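# Raise the dumbbell off the table and hold it steady

## Task

Raise the entire dumbbell so that every part of it sits at least about a four-finger width (roughly 7 to 8 cm) above where it rested on the table, and keep it gripped there securely and motionless.

## Robot and tools

Robot: two Doosan M1013 arms, left_arm and right_arm, each with a Robotiq 140 two-finger gripper. Left_arm's fingers are rigid. Right_arm's fingers can fold: only a grip on the outer quarter of each pad, near the tip, squeezes as commanded; closer to the palm a narrow part may slip or not be held, and a fingertip pushed tip-first into a surface folds easily, so the next grip may fail. Each arm carries a wrist camera.

Frames: the scene frame has its origin at table height, midway between the nominal bases; +x points out over the table, +z up, left_arm on the +y side. Every hand pose, velocity, target and wrist-camera pose an arm reports or accepts is in that arm's own base frame. Calibrated bases in the scene frame: left_arm (-0.020, +0.598, +0.133), quat_wxyz (1, 0, 0, -0.015); right_arm (-0.082, -0.552, +0.133), quat_wxyz (1, 0, 0, +0.006). Fixed cameras and the table use the scene frame. On the gripper, +z runs along the fingers and the fingers open and close along y. end_effector_position is the point between closed pads; fingertips lie about 33 mm beyond it (9 mm when wide open). Reported poses may be off by a few cm.

A row is 20 numbers: left_arm x, y, z (metres), qw, qx, qy, qz, then left gripper position, force_limit, speed; then the same ten for right_arm. Position, quaternion are an absolute pose target in that arm's base frame. The three gripper numbers lie in [-1, 1]: position +1 fully open (140 mm), about -0.8 pads touch, -1 close until blocked; force_limit from about 14 N (-1) to 58 N (+1) per pad at slow close; speed from about 30 mm/s (-1) to 250 mm/s (+1). Faster closes grip harder. Both start at +1. To keep an arm or gripper unchanged, resend its last pose and its last three gripper numbers (0 is a real command).

execute_actions(actions, cameras): actions is a list of actions; each action is up to 15 rows, one per 1/30 s step, last row held to fill 15. Each arm's target must lie within 0.6 m of its current gripper position along each gripper axis, or the action is refused. Empty list just reports state. The controller clips each step to 70 mm and 16 degrees from the measured pose, so check the Hand target line and continue next call.

move(target, speed, blend, stop_force, zero, blocking, cameras): straight-line path to one 20-number row or a list of up to 15 rows. speed 0.002 to 2 m/s (default 0.25; turning up to twice that in rad/s), one value or one per target. blend in metres rounds corners in a list. stop_force 10 to 80 N ends an arm's path when push against its motion exceeds that; use it only slowly and with small values, not while the gripper rotates, and omit it when moving away from a contact. zero (default true) re-zeroes force before the move. blocking=false returns after about 0.5 s while the move continues (not with stop_force). Paths do not avoid obstacles; avoid routing near an arm's own base. The result ends with a move: line (done, off_target, moving, held, fault, and limits such as paced or held).

wait(seconds 0 to 10): let time pass holding commands. stop(): brake a running move. zoom_image(camera, region [x0,y0,x1,y1], at most 504x504 px). clear_fault(arm): clear a torque or force fault once reported. read_manual(section): licence texts only. finished_scene(scene): ends the current scene, given by its number; call nothing after it in that reply.

Cameras: cam_head_left, cam_head_right, cam_high, cam_low, cam_left_wrist, cam_right_wrist, each 672x504; calibration given per scene.

Results: per arm, end_effector_position, end_effector_quat_wxyz, velocities (omitted when joints read within noise), Hand target, Tool commands, joint positions and torques, External joint torques, Flange force (gripper axes; includes held weight; no reading near singular poses). object_status: 0 moving, 1 blocked while opening, 2 blocked while closing (a grip), 3 reached position or pads met. position_measured is in counts: 3 open, 75 about 100 mm, 139 about 60 mm, 200 about 20 mm, 230 pads touching. To grip harder, raise force_limit and nudge position (-1 to -0.98); to soften, reopen and close slowly.

Faults: a joint contact torque past its limit (waist, shoulder 309; elbow 145; forearm roll 26; wrist pitch 23.9; wrist roll 24.3 N m) or 144 N outside force stops the arm until clear_fault. Overheated motors brake the arm for 30 to 60 s; holding loads or pushing at unreachable poses heats them. A clearance check holds back commands bringing the arms too close.

Avoid: dropping the dumbbell or releasing it while moving, fast impacts, hard pushes into the table or between arms, commanding poses past a firm contact (the arms are stiff), large twist or leverage from gripping a heavy part off-centre, and anything leaving the table.

Each tool is called as name(argument=value, ...), one argument or row to a line, values as JSON.

## Session

execute_actions(
  actions=[],
)

Scene clock: 0.00 s.
left_arm: end_effector_position=(+0.4066, -0.3791, +0.1450) position_measured=3 object_status=3 end_effector_quat_wxyz=(-0.410, +0.625, +0.536, +0.392) | right_arm: end_effector_position=(+0.8069, -0.0220, +0.1261) position_measured=3 object_status=3 end_effector_quat_wxyz=(+0.066, +0.101, +0.992, +0.020)
Joint positions: left_arm=[-1.099 0.661 1.655 0.524 1.933 -1.067] | right_arm=[-0.085 0.442 1.607 0.045 0.959 -1.476]
Joint velocities: within noise
Joint torques (N m): no reading
External joint torques (N m): no reading
Flange force (N): no reading
Hand target: left_arm +0.4066, -0.3791, +0.1450; -0.410, +0.625, +0.536, +0.392 | right_arm +0.8069, -0.0220, +0.1261; +0.066, +0.101, +0.992, +0.020
Tool commands: left_gripper/position=+1.0 left_gripper/force_limit=+1.0 left_gripper/speed=+1.0 right_gripper/position=+1.0 right_gripper/force_limit=+1.0 right_gripper/speed=+1.0

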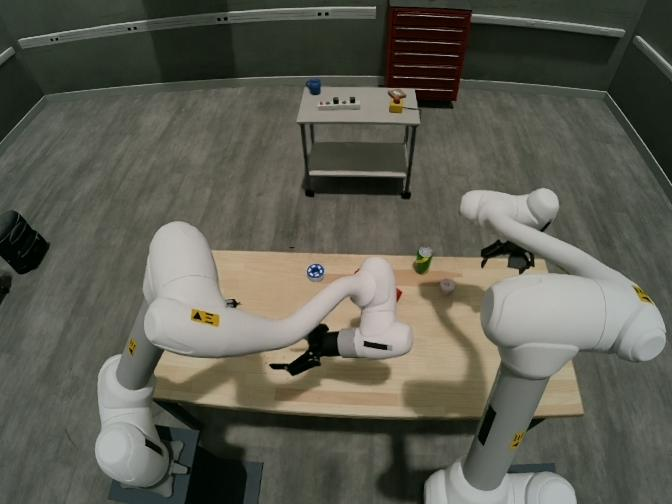

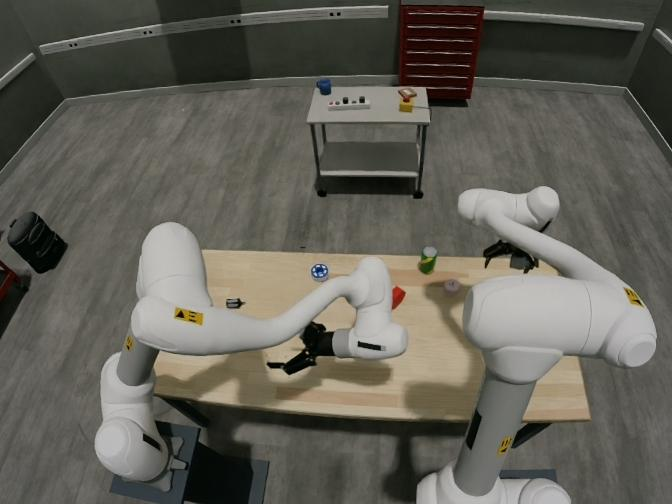

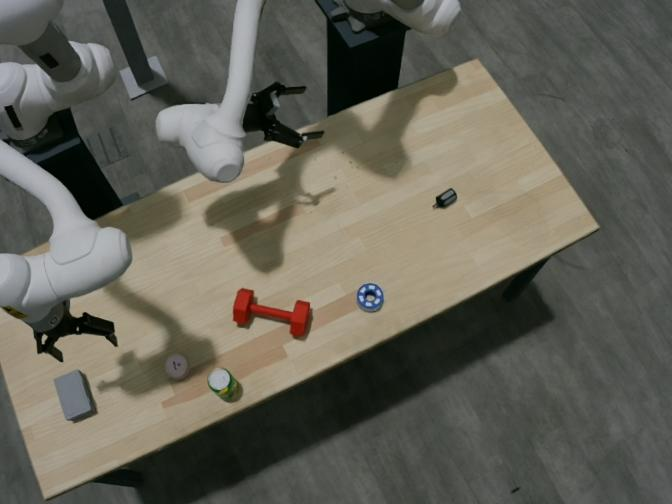

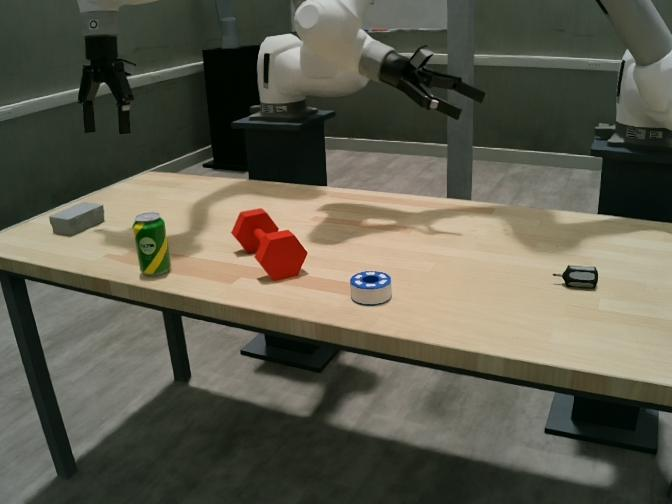

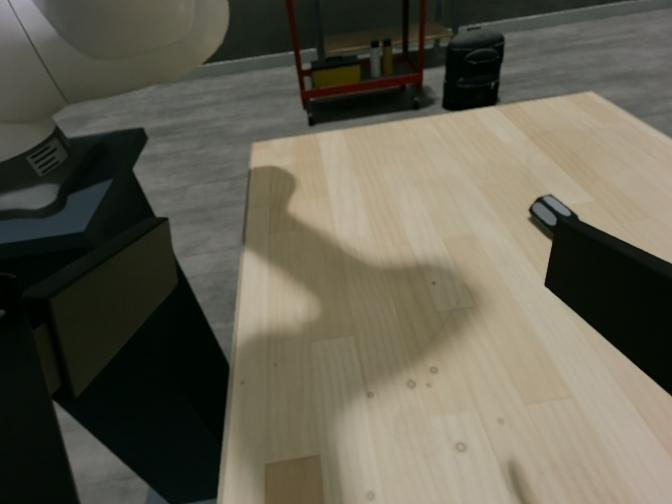

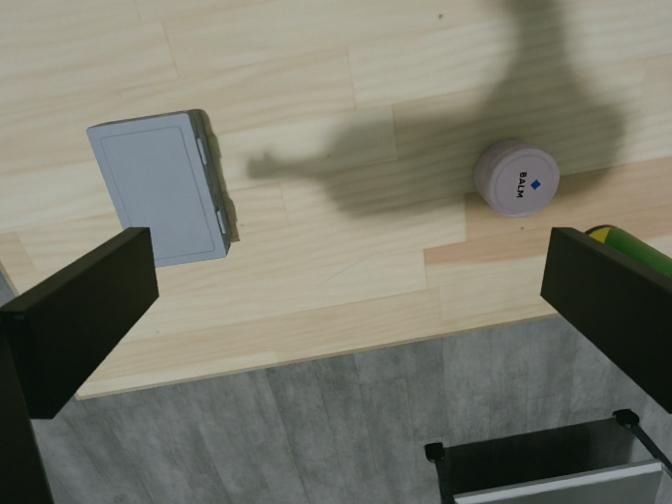

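move(
  target=[
    [0.45,0.05,0.25,-0.410,0.625,0.536,0.392,1,1,1,0.8069,-0.0220,0.1261,0.066,0.101,0.992,0.020,1,1,1],
    [0.45,0.05,0.25,-0.410,0.625,0.536,0.392,1,1,1,0.862,0.386,0.14,0,-0.438,0.899,0,1,1,1],
  ],
  speed=0.2,
)

Scene clock: 29.83 s.
left_arm: end_effector_position=(+0.4500, +0.0500, +0.2500) position_measured=3 object_status=3 end_effector_quat_wxyz=(-0.410, +0.625, +0.536, +0.392) | right_arm: end_effector_position=(+0.8620, +0.3859, +0.1400) position_measured=3 object_status=3 end_effector_quat_wxyz=(+0.000, -0.438, +0.899, +0.000)
Joint positions: left_arm=[-0.609 0.175 2.179 0.924 1.668 -0.822] | right_arm=[0.384 0.712 1.129 0 1.3 -2.093]
Joint velocities: within noise
Joint torques (N m): left_arm=[-1.1 -46.55 -30.1 3.45 2.11 0.31] | right_arm=[0.93 -103.66 -42.36 3.6 -0.15 0.34]
External joint torques (N m): left_arm=[1.31 -3.69 -1.19 -0.03 -0.04 -0.32] | right_arm=[-0.39 -6.88 1.12 0.63 0.19 -0.34]
Flange force (N): left_arm=[6.1 -2.2 1.3] | right_arm=[13.6 6.3 -2.4]
Hand target: left_arm +0.4500, +0.0500, +0.2500; -0.410, +0.625, +0.536, +0.392 | right_arm +0.8620, +0.3860, +0.1400; +0.000, -0.438, +0.899, +0.000
Off the commanded pose: left_arm 0.000 m, 0 deg | right_arm 0.000 m, 0 deg.
move: done
camera_calibration:
cam_left_wrist: T_world_to_cam=[[0.992066, -0.0777868, -0.0987669, -0.408279], [-0.125643, -0.640996, -0.757191, 0.281833], [-0.00440968, 0.763593, -0.645683, 0.266042], [0, 0, 0, 1]] pos_world=[0.441623, -0.054253, 0.344856]
cam_right_wrist: T_world_to_cam=[[-0.780116, 0.624991, 0.0283811, 0.432608], [0.597843, 0.731324, 0.328251, -0.836116], [0.184398, 0.273041, -0.944164, 0.0118374], [0, 0, 0, 1]] pos_world=[0.835168, 0.337864, 0.273354]

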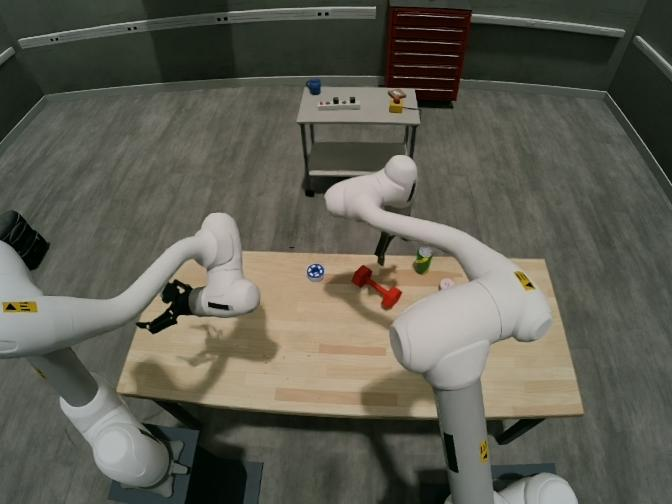

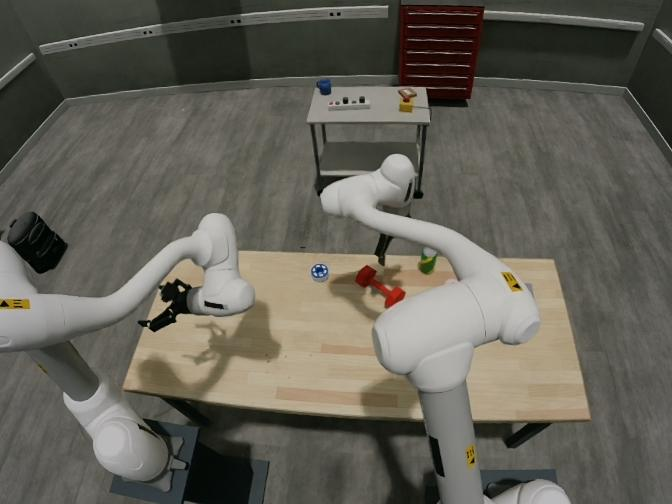

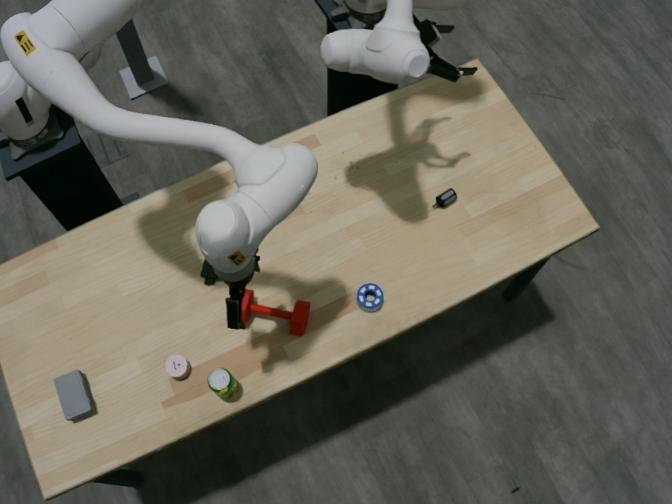

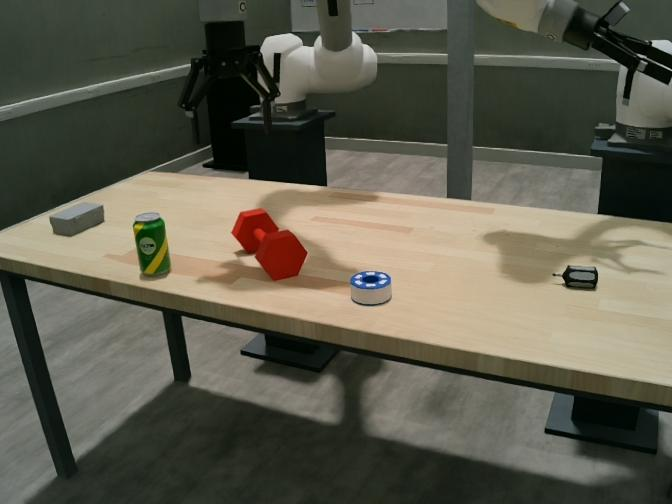

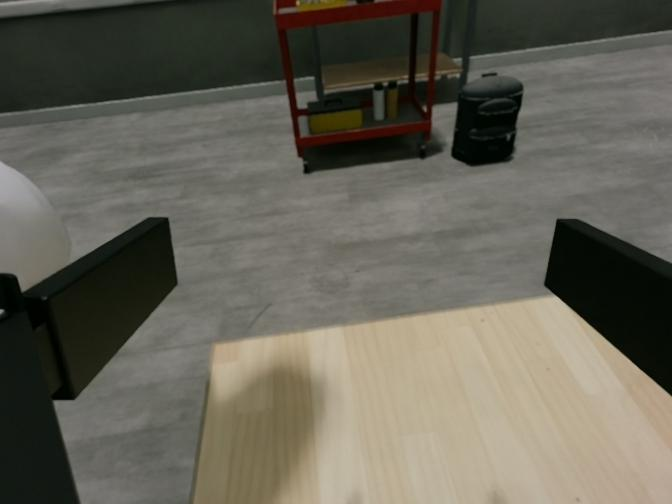

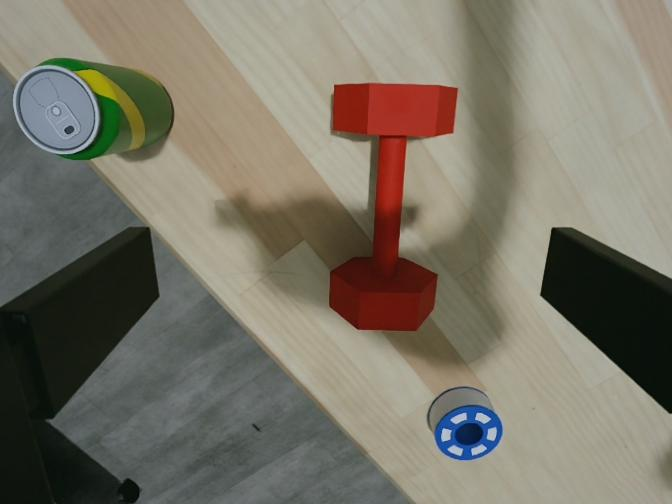

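zoom_image(
  camera="cam_right_wrist",
  region=[290, 60, 490, 350],
)

Scaled by 1.738 from the camera's 672x504 image, which has a finer 960x720 frame.

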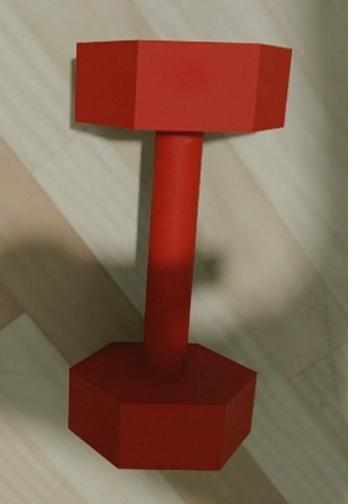

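move(
  target=[0.45,0.05,0.25,-0.410,0.625,0.536,0.392,1,1,1,0.8433,0.440,0.02,0,-0.4305,0.9026,0,0.1,1,0],
  speed=0.15,
  cameras=["cam_right_wrist","cam_low","cam_high"],
)

Scene clock: 65.63 s.
left_arm: end_effector_position=(+0.4500, +0.0500, +0.2500) position_measured=3 object_status=3 end_effector_quat_wxyz=(-0.410, +0.625, +0.536, +0.392) | right_arm: end_effector_position=(+0.8433, +0.4400, +0.0200) position_measured=117 object_status=3 end_effector_quat_wxyz=(+0.000, -0.430, +0.903, +0.000)
Joint positions: left_arm=[-0.609 0.175 2.179 0.924 1.668 -0.822] | right_arm=[0.445 0.796 1.207 0 1.139 -2.016]
Joint velocities: within noise
Joint torques (N m): left_arm=[-1.27 -46.31 -30.14 3.48 2.06 0.3] | right_arm=[1.29 -107.29 -40 3.37 -0.01 0.35]
External joint torques (N m): left_arm=[1.24 -3.58 -1.1 -0.06 0.01 -0.3] | right_arm=[-1.43 -6.84 1.27 0.59 0.06 -0.35]
Flange force (N): left_arm=[5.9 -2.2 1.2] | right_arm=[14.0 4.0 -4.2]
Hand target: left_arm +0.4500, +0.0500, +0.2500; -0.410, +0.625, +0.536, +0.392 | right_arm +0.8433, +0.4400, +0.0200; +0.000, -0.430, +0.903, +0.000
Off the commanded pose: left_arm 0.000 m, 0 deg | right_arm 0.000 m, 0 deg.
move: done
camera_calibration:
cam_right_wrist: T_world_to_cam=[[-0.769608, 0.637885, 0.0283744, 0.373096], [0.609935, 0.721287, 0.328213, -0.83084], [0.188896, 0.269902, -0.944177, -0.115182], [0, 0, 0, 1]] pos_world=[0.815654, 0.39237, 0.153354]
Images, in order (width x height): cam_high 672x504, cam_low 672x504, cam_right_wrist 672x504.

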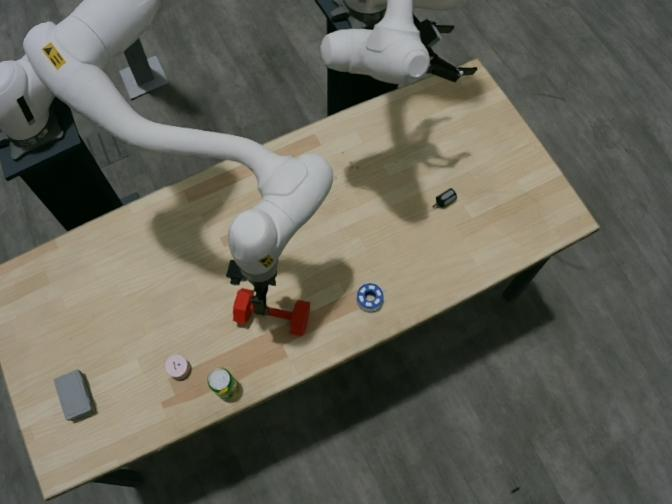

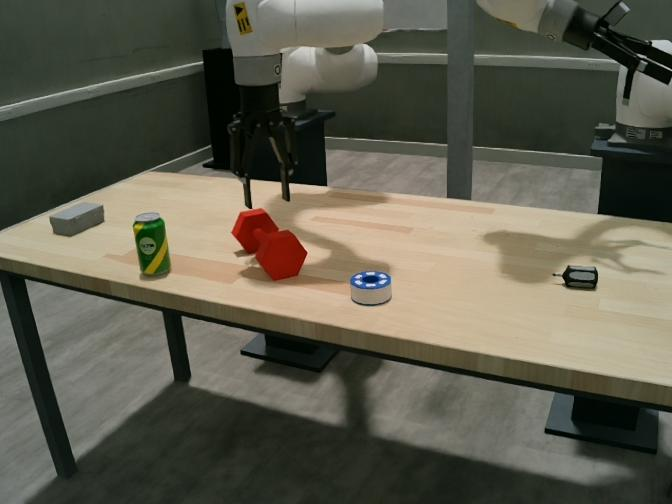

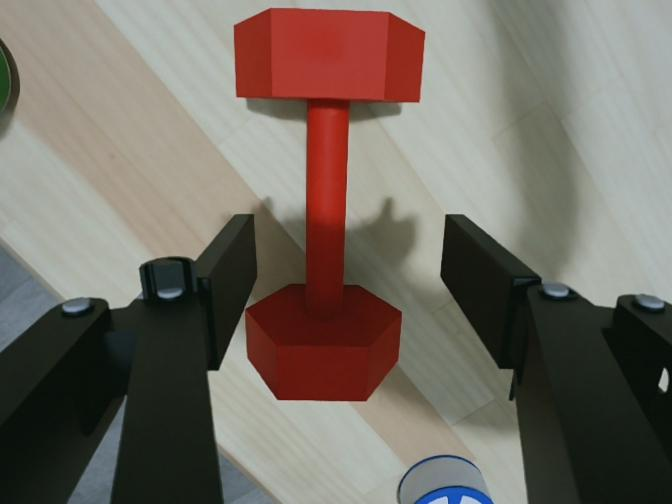

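move(
  target=[
    [0.45,0.05,0.25,-0.410,0.625,0.536,0.392,1,1,1,0.855,0.440,0.01,0,-0.4305,0.9026,0,0.1,1,0],
    [0.45,0.05,0.25,-0.410,0.625,0.536,0.392,1,1,1,0.855,0.440,-0.070,0,-0.4305,0.9026,0,0.1,1,0],
  ],
  speed=[0.1,0.06],
  cameras=["cam_right_wrist","cam_low","cam_high"],
)

zoom_image(
  camera="cam_low",
  region=[180, 140, 350, 310],
)

Scene clock: 83.17 s.
left_arm: end_effector_position=(+0.4500, +0.0500, +0.2500) position_measured=3 object_status=3 end_effector_quat_wxyz=(-0.410, +0.625, +0.536, +0.392) | right_arm: end_effector_position=(+0.8550, +0.4400, -0.0700) position_measured=117 object_status=3 end_effector_quat_wxyz=(+0.000, -0.430, +0.903, +0.000)
Joint positions: left_arm=[-0.609 0.175 2.179 0.924 1.668 -0.822] | right_arm=[0.439 0.883 1.219 0 1.039 -2.021]
Joint velocities: within noise
Joint torques (N m): left_arm=[-1.23 -46.41 -30.05 3.45 2.08 0.34] | right_arm=[1.05 -111.42 -38.07 3.17 -0.12 0.37]
External joint torques (N m): left_arm=[1.3 -3.44 -1.27 -0.01 -0.01 -0.34] | right_arm=[-0.8 -6.63 1.43 0.58 0.17 -0.37]
Flange force (N): left_arm=[5.8 -1.7 1.1] | right_arm=[13.2 4.5 -5.5]
Hand target: left_arm +0.4500, +0.0500, +0.2500; -0.410, +0.625, +0.536, +0.392 | right_arm +0.8550, +0.4400, -0.0700; +0.000, -0.430, +0.903, +0.000
Off the commanded pose: left_arm 0.000 m, 0 deg | right_arm 0.000 m, 0 deg.
move: done
camera_calibration:
cam_right_wrist: T_world_to_cam=[[-0.769623, 0.637865, 0.0284471, 0.384669], [0.609947, 0.721303, 0.328156, -0.80845], [0.1888, 0.269907, -0.944195, -0.202289], [0, 0, 0, 1]] pos_world=[0.827354, 0.39237, 0.0633542]
Images, in order (width x height): cam_high 672x504, cam_low 672x504, cam_right_wrist 672x504.

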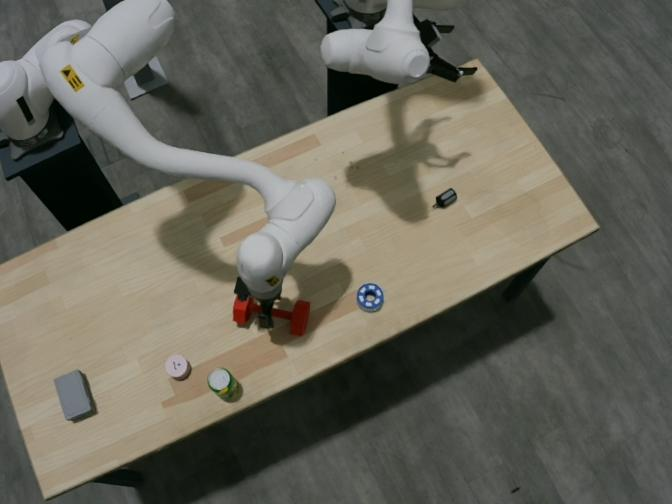

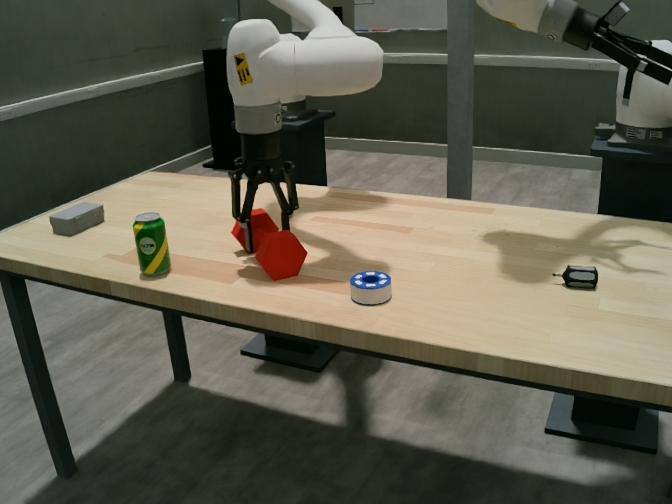

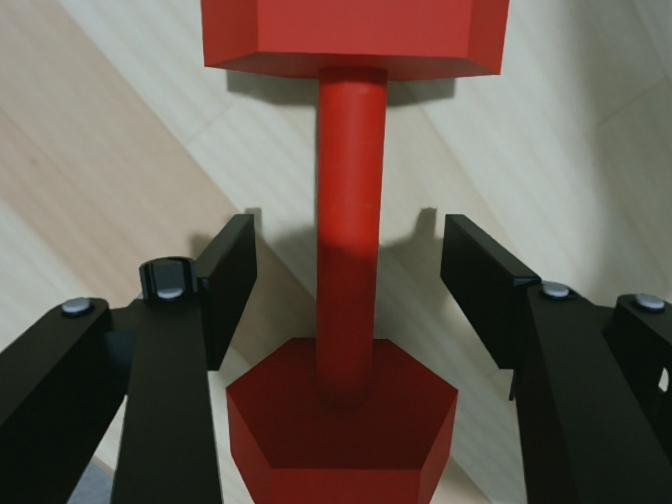

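Scaled by 2.965 from the camera's 672x504 image, which has a finer 960x720 frame.

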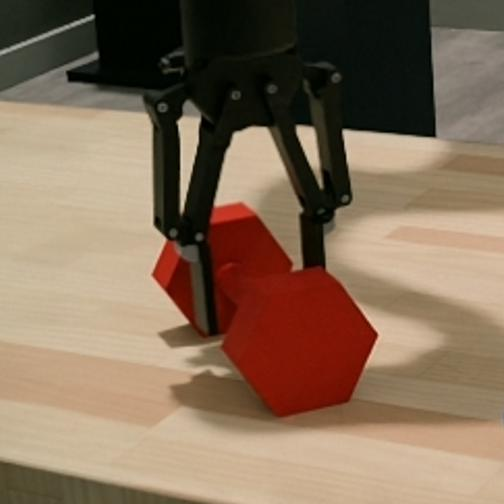

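move(
  target=[0.45,0.05,0.25,-0.410,0.625,0.536,0.392,1,1,1,0.855,0.440,-0.070,0,-0.4305,0.9026,0,-1,1,-0.3],
  cameras=["cam_right_wrist","cam_low","cam_high"],
)

zoom_image(
  camera="cam_low",
  region=[180, 140, 350, 310],
)

Scene clock: 102.03 s.
left_arm: end_effector_position=(+0.4500, +0.0500, +0.2500) position_measured=3 object_status=3 end_effector_quat_wxyz=(-0.410, +0.625, +0.536, +0.392) | right_arm: end_effector_position=(+0.8550, +0.4400, -0.0700) position_measured=199 object_status=0 end_effector_quat_wxyz=(+0.000, -0.430, +0.903, +0.000)
Joint positions: left_arm=[-0.609 0.175 2.179 0.924 1.668 -0.822] | right_arm=[0.439 0.883 1.219 0 1.039 -2.021]
Joint velocities: within noise
Joint torques (N m): left_arm=[-1.26 -46.58 -30.18 3.46 2.08 0.32] | right_arm=[0.57 -103.47 -34.66 3.14 -0.76 0.6]
External joint torques (N m): left_arm=[1.47 -3.57 -1.17 -0.03 -0.01 -0.32] | right_arm=[-0.1 -15.1 -2.15 0.63 0.8 -0.6]
Flange force (N): left_arm=[6.1 -1.9 1.5] | right_arm=[13.9 5.3 -14.8]
Hand target: left_arm +0.4500, +0.0500, +0.2500; -0.410, +0.625, +0.536, +0.392 | right_arm +0.8550, +0.4400, -0.0700; +0.000, -0.430, +0.903, +0.000
Off the commanded pose: left_arm 0.000 m, 0 deg | right_arm 0.000 m, 0 deg.
move: done
camera_calibration:
cam_right_wrist: T_world_to_cam=[[-0.769621, 0.637868, 0.0284347, 0.38467], [0.609921, 0.721268, 0.328281, -0.80839], [0.188891, 0.269995, -0.944152, -0.202496], [0, 0, 0, 1]] pos_world=[0.827354, 0.39237, 0.063254]
Images, in order (width x height): cam_high 672x504, cam_low 672x504, cam_right_wrist 672x504.

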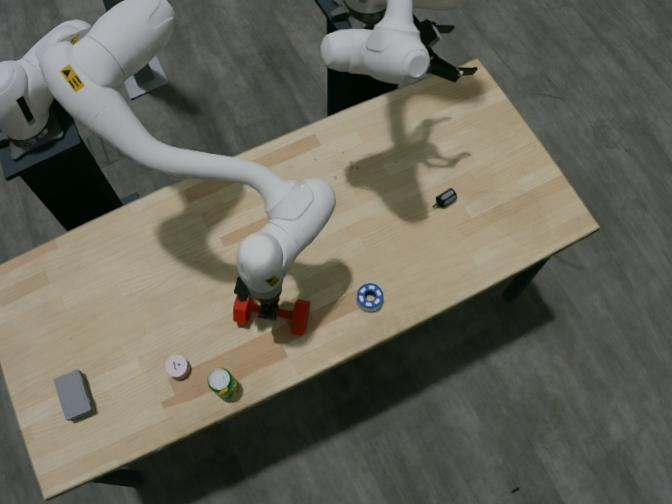

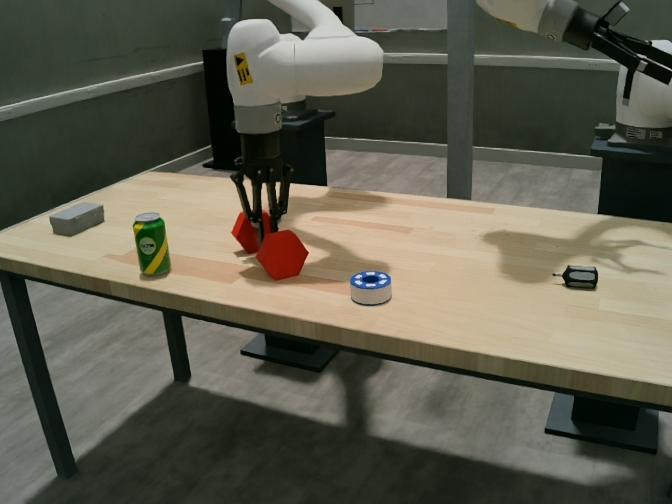

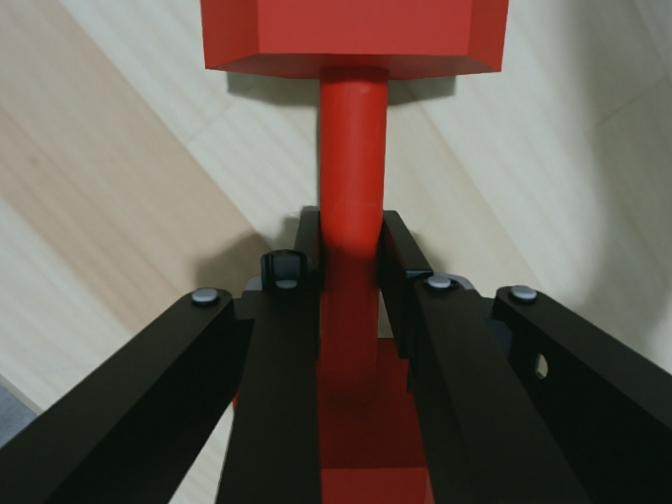

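Scaled by 2.965 from the camera's 672x504 image, which has a finer 960x720 frame.

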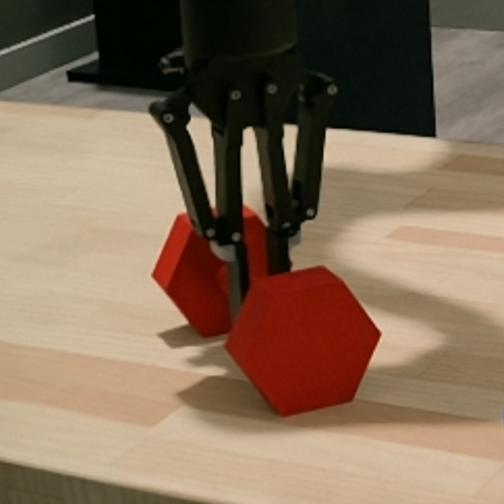

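wait(
  seconds=1,
  cameras=["cam_right_wrist"],
)

Scene clock: 106.27 s.
left_arm: end_effector_position=(+0.4500, +0.0500, +0.2500) position_measured=3 object_status=3 end_effector_quat_wxyz=(-0.410, +0.625, +0.536, +0.392) | right_arm: end_effector_position=(+0.8550, +0.4400, -0.0700) position_measured=199 object_status=2 end_effector_quat_wxyz=(+0.000, -0.430, +0.903, +0.000)
Joint positions: left_arm=[-0.609 0.175 2.179 0.924 1.668 -0.822] | right_arm=[0.439 0.883 1.219 0 1.039 -2.021]
Joint velocities: within noise
Joint torques (N m): left_arm=[-1.24 -46.25 -30.21 3.45 2.12 0.3] | right_arm=[0.16 -102.78 -33.51 3.05 -0.3 0.56]
External joint torques (N m): left_arm=[1.37 -4.03 -1.16 0 -0.05 -0.3] | right_arm=[-0.51 -15.58 -3.27 0.7 0.34 -0.56]
Flange force (N): left_arm=[6.7 -2.6 1.5] | right_arm=[12.3 4.2 -15.1]
Hand target: left_arm +0.4500, +0.0500, +0.2500; -0.410, +0.625, +0.536, +0.392 | right_arm +0.8550, +0.4400, -0.0700; +0.000, -0.430, +0.903, +0.000
Tool commands: left_gripper/position=+1.0 left_gripper/force_limit=+1.0 left_gripper/speed=+1.0 right_gripper/position=-1.0 right_gripper/force_limit=+1.0 right_gripper/speed=-0.3
Off the commanded pose: left_arm 0.000 m, 0 deg | right_arm 0.000 m, 0 deg.
wait: 1.00 s; at rest from the start
camera_calibration:
cam_right_wrist: T_world_to_cam=[[-0.769623, 0.637865, 0.0284471, 0.384672], [0.609947, 0.721303, 0.328156, -0.808417], [0.1888, 0.269907, -0.944195, -0.202383], [0, 0, 0, 1]] pos_world=[0.827354, 0.39237, 0.0632542]
Images, in order (width x height): cam_right_wrist 672x504.

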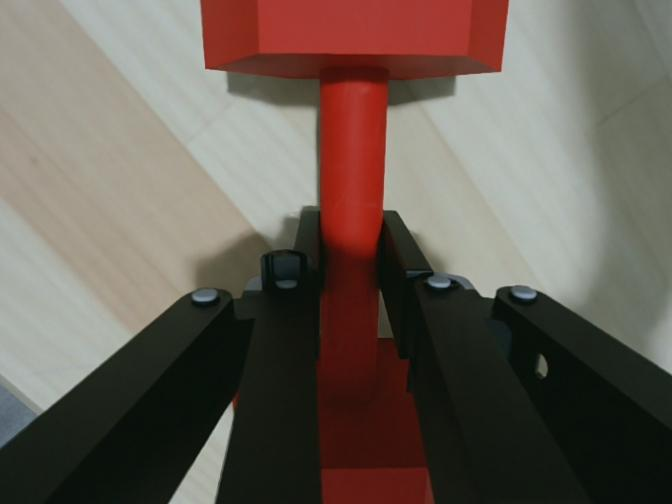

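move(
  target=[
    [0.45,0.05,0.25,-0.410,0.625,0.536,0.392,1,1,1,0.855,0.440,-0.055,0,-0.4305,0.9026,0,-1,1,-0.3],
    [0.45,0.05,0.25,-0.410,0.625,0.536,0.392,1,1,1,0.855,0.440,0.075,0,-0.4305,0.9026,0,-1,1,-0.3],
  ],
  speed=[0.02,0.06],
  cameras=["cam_right_wrist","cam_low","cam_high"],
)

wait(
  seconds=2,
  cameras=["cam_low","cam_right_wrist"],
)

Scene clock: 113.57 s.
left_arm: end_effector_position=(+0.4500, +0.0500, +0.2500) position_measured=3 object_status=3 end_effector_quat_wxyz=(-0.410, +0.625, +0.536, +0.392) | right_arm: end_effector_position=(+0.8550, +0.4400, +0.0750) position_measured=199 object_status=2 end_effector_quat_wxyz=(+0.000, -0.430, +0.903, +0.000)
Joint positions: left_arm=[-0.609 0.175 2.179 0.924 1.668 -0.822] | right_arm=[0.439 0.776 1.137 0 1.229 -2.021]
Joint velocities: within noise
Joint torques (N m): left_arm=[-1.23 -46.45 -30.12 3.46 2.09 0.31] | right_arm=[1.25 -116.43 -46.78 3.54 -0.12 0.39]
External joint torques (N m): left_arm=[1.43 -3.75 -1.29 -0.04 -0.02 -0.31] | right_arm=[-0.17 2.26 6.59 0.6 0.16 -0.39]
Flange force (N): left_arm=[6.4 -2.0 1.4] | right_arm=[15.0 6.0 6.5]
Hand target: left_arm +0.4500, +0.0500, +0.2500; -0.410, +0.625, +0.536, +0.392 | right_arm +0.8550, +0.4400, +0.0750; +0.000, -0.430, +0.903, +0.000
Off the commanded pose: left_arm 0.000 m, 0 deg | right_arm 0.000 m, 0 deg.
move: done
camera_calibration:
cam_right_wrist: T_world_to_cam=[[-0.769623, 0.637865, 0.0284471, 0.380547], [0.609947, 0.721303, 0.328156, -0.855999], [0.1888, 0.269907, -0.944195, -0.0654752], [0, 0, 0, 1]] pos_world=[0.827354, 0.39237, 0.208254]
Images, in order (width x height): cam_high 672x504, cam_low 672x504, cam_right_wrist 672x504.

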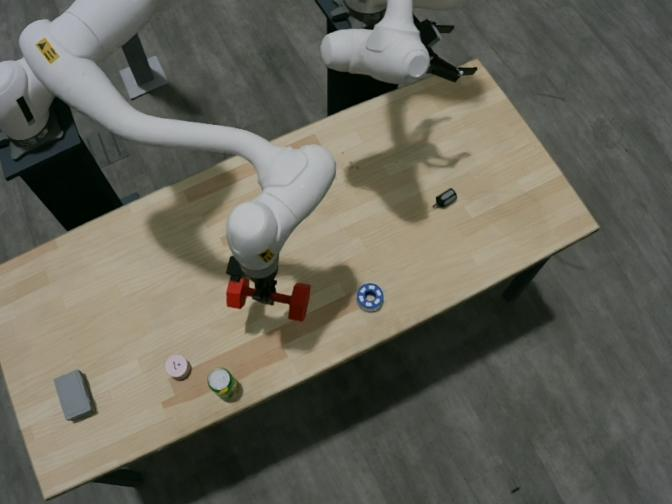

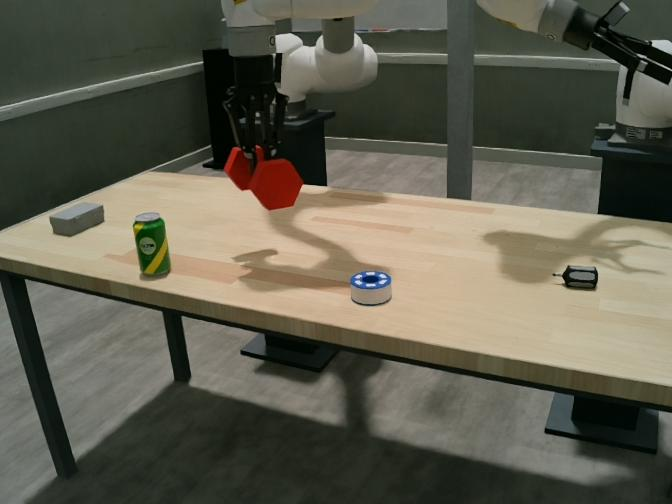

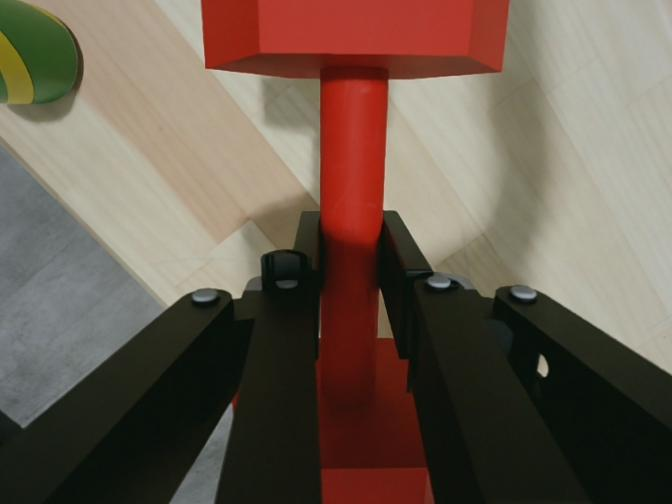

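Scene clock: 115.57 s.
left_arm: end_effector_position=(+0.4500, +0.0500, +0.2500) position_measured=3 object_status=3 end_effector_quat_wxyz=(-0.410, +0.625, +0.536, +0.392) | right_arm: end_effector_position=(+0.8550, +0.4400, +0.0750) position_measured=199 object_status=2 end_effector_quat_wxyz=(+0.000, -0.430, +0.903, +0.000)
Joint positions: left_arm=[-0.609 0.175 2.179 0.924 1.668 -0.822] | right_arm=[0.439 0.776 1.137 0 1.229 -2.021]
Joint velocities: within noise
Joint torques (N m): left_arm=[-1.21 -46.65 -30.17 3.47 2.16 0.29] | right_arm=[1.07 -116.69 -46.8 3.47 -0.2 0.41]
External joint torques (N m): left_arm=[1.28 -3.11 -1.1 -0.04 -0.09 -0.3] | right_arm=[-0.39 2.58 6.66 0.65 0.24 -0.41]
Flange force (N): left_arm=[5.2 -1.5 1.3] | right_arm=[14.7 5.6 6.6]
Hand target: left_arm +0.4500, +0.0500, +0.2500; -0.410, +0.625, +0.536, +0.392 | right_arm +0.8550, +0.4400, +0.0750; +0.000, -0.430, +0.903, +0.000
Tool commands: left_gripper/position=+1.0 left_gripper/force_limit=+1.0 left_gripper/speed=+1.0 right_gripper/position=-1.0 right_gripper/force_limit=+1.0 right_gripper/speed=-0.3
Off the commanded pose: left_arm 0.000 m, 0 deg | right_arm 0.000 m, 0 deg.
wait: 2.00 s; at rest by 0.17 s
camera_calibration:
cam_right_wrist: T_world_to_cam=[[-0.769635, 0.637848, 0.0285074, 0.380552], [0.609933, 0.721284, 0.328224, -0.855995], [0.188795, 0.27, -0.94417, -0.0655127], [0, 0, 0, 1]] pos_world=[0.827354, 0.39237, 0.208254]
Images, in order (width x height): cam_low 672x504, cam_right_wrist 672x504.

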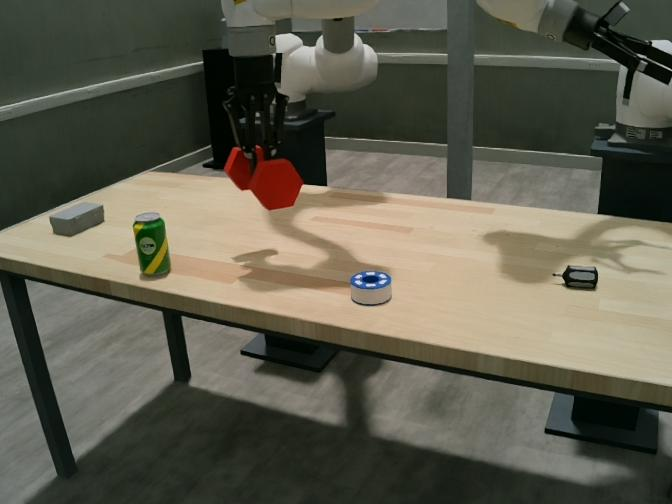

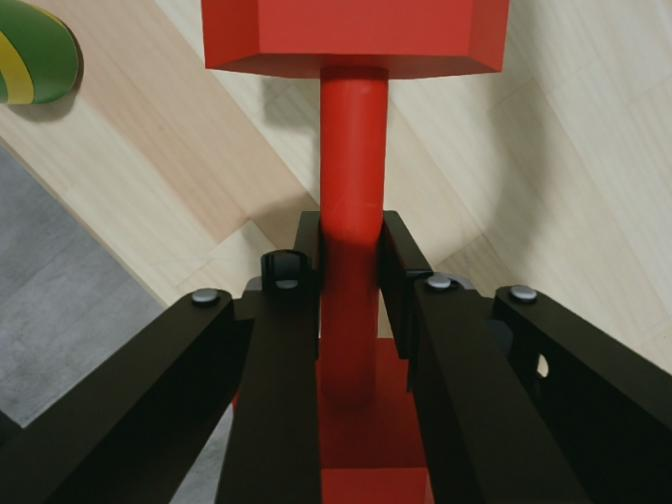

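finished_scene(
  scene=1,
)

The scene is finished: the task was done.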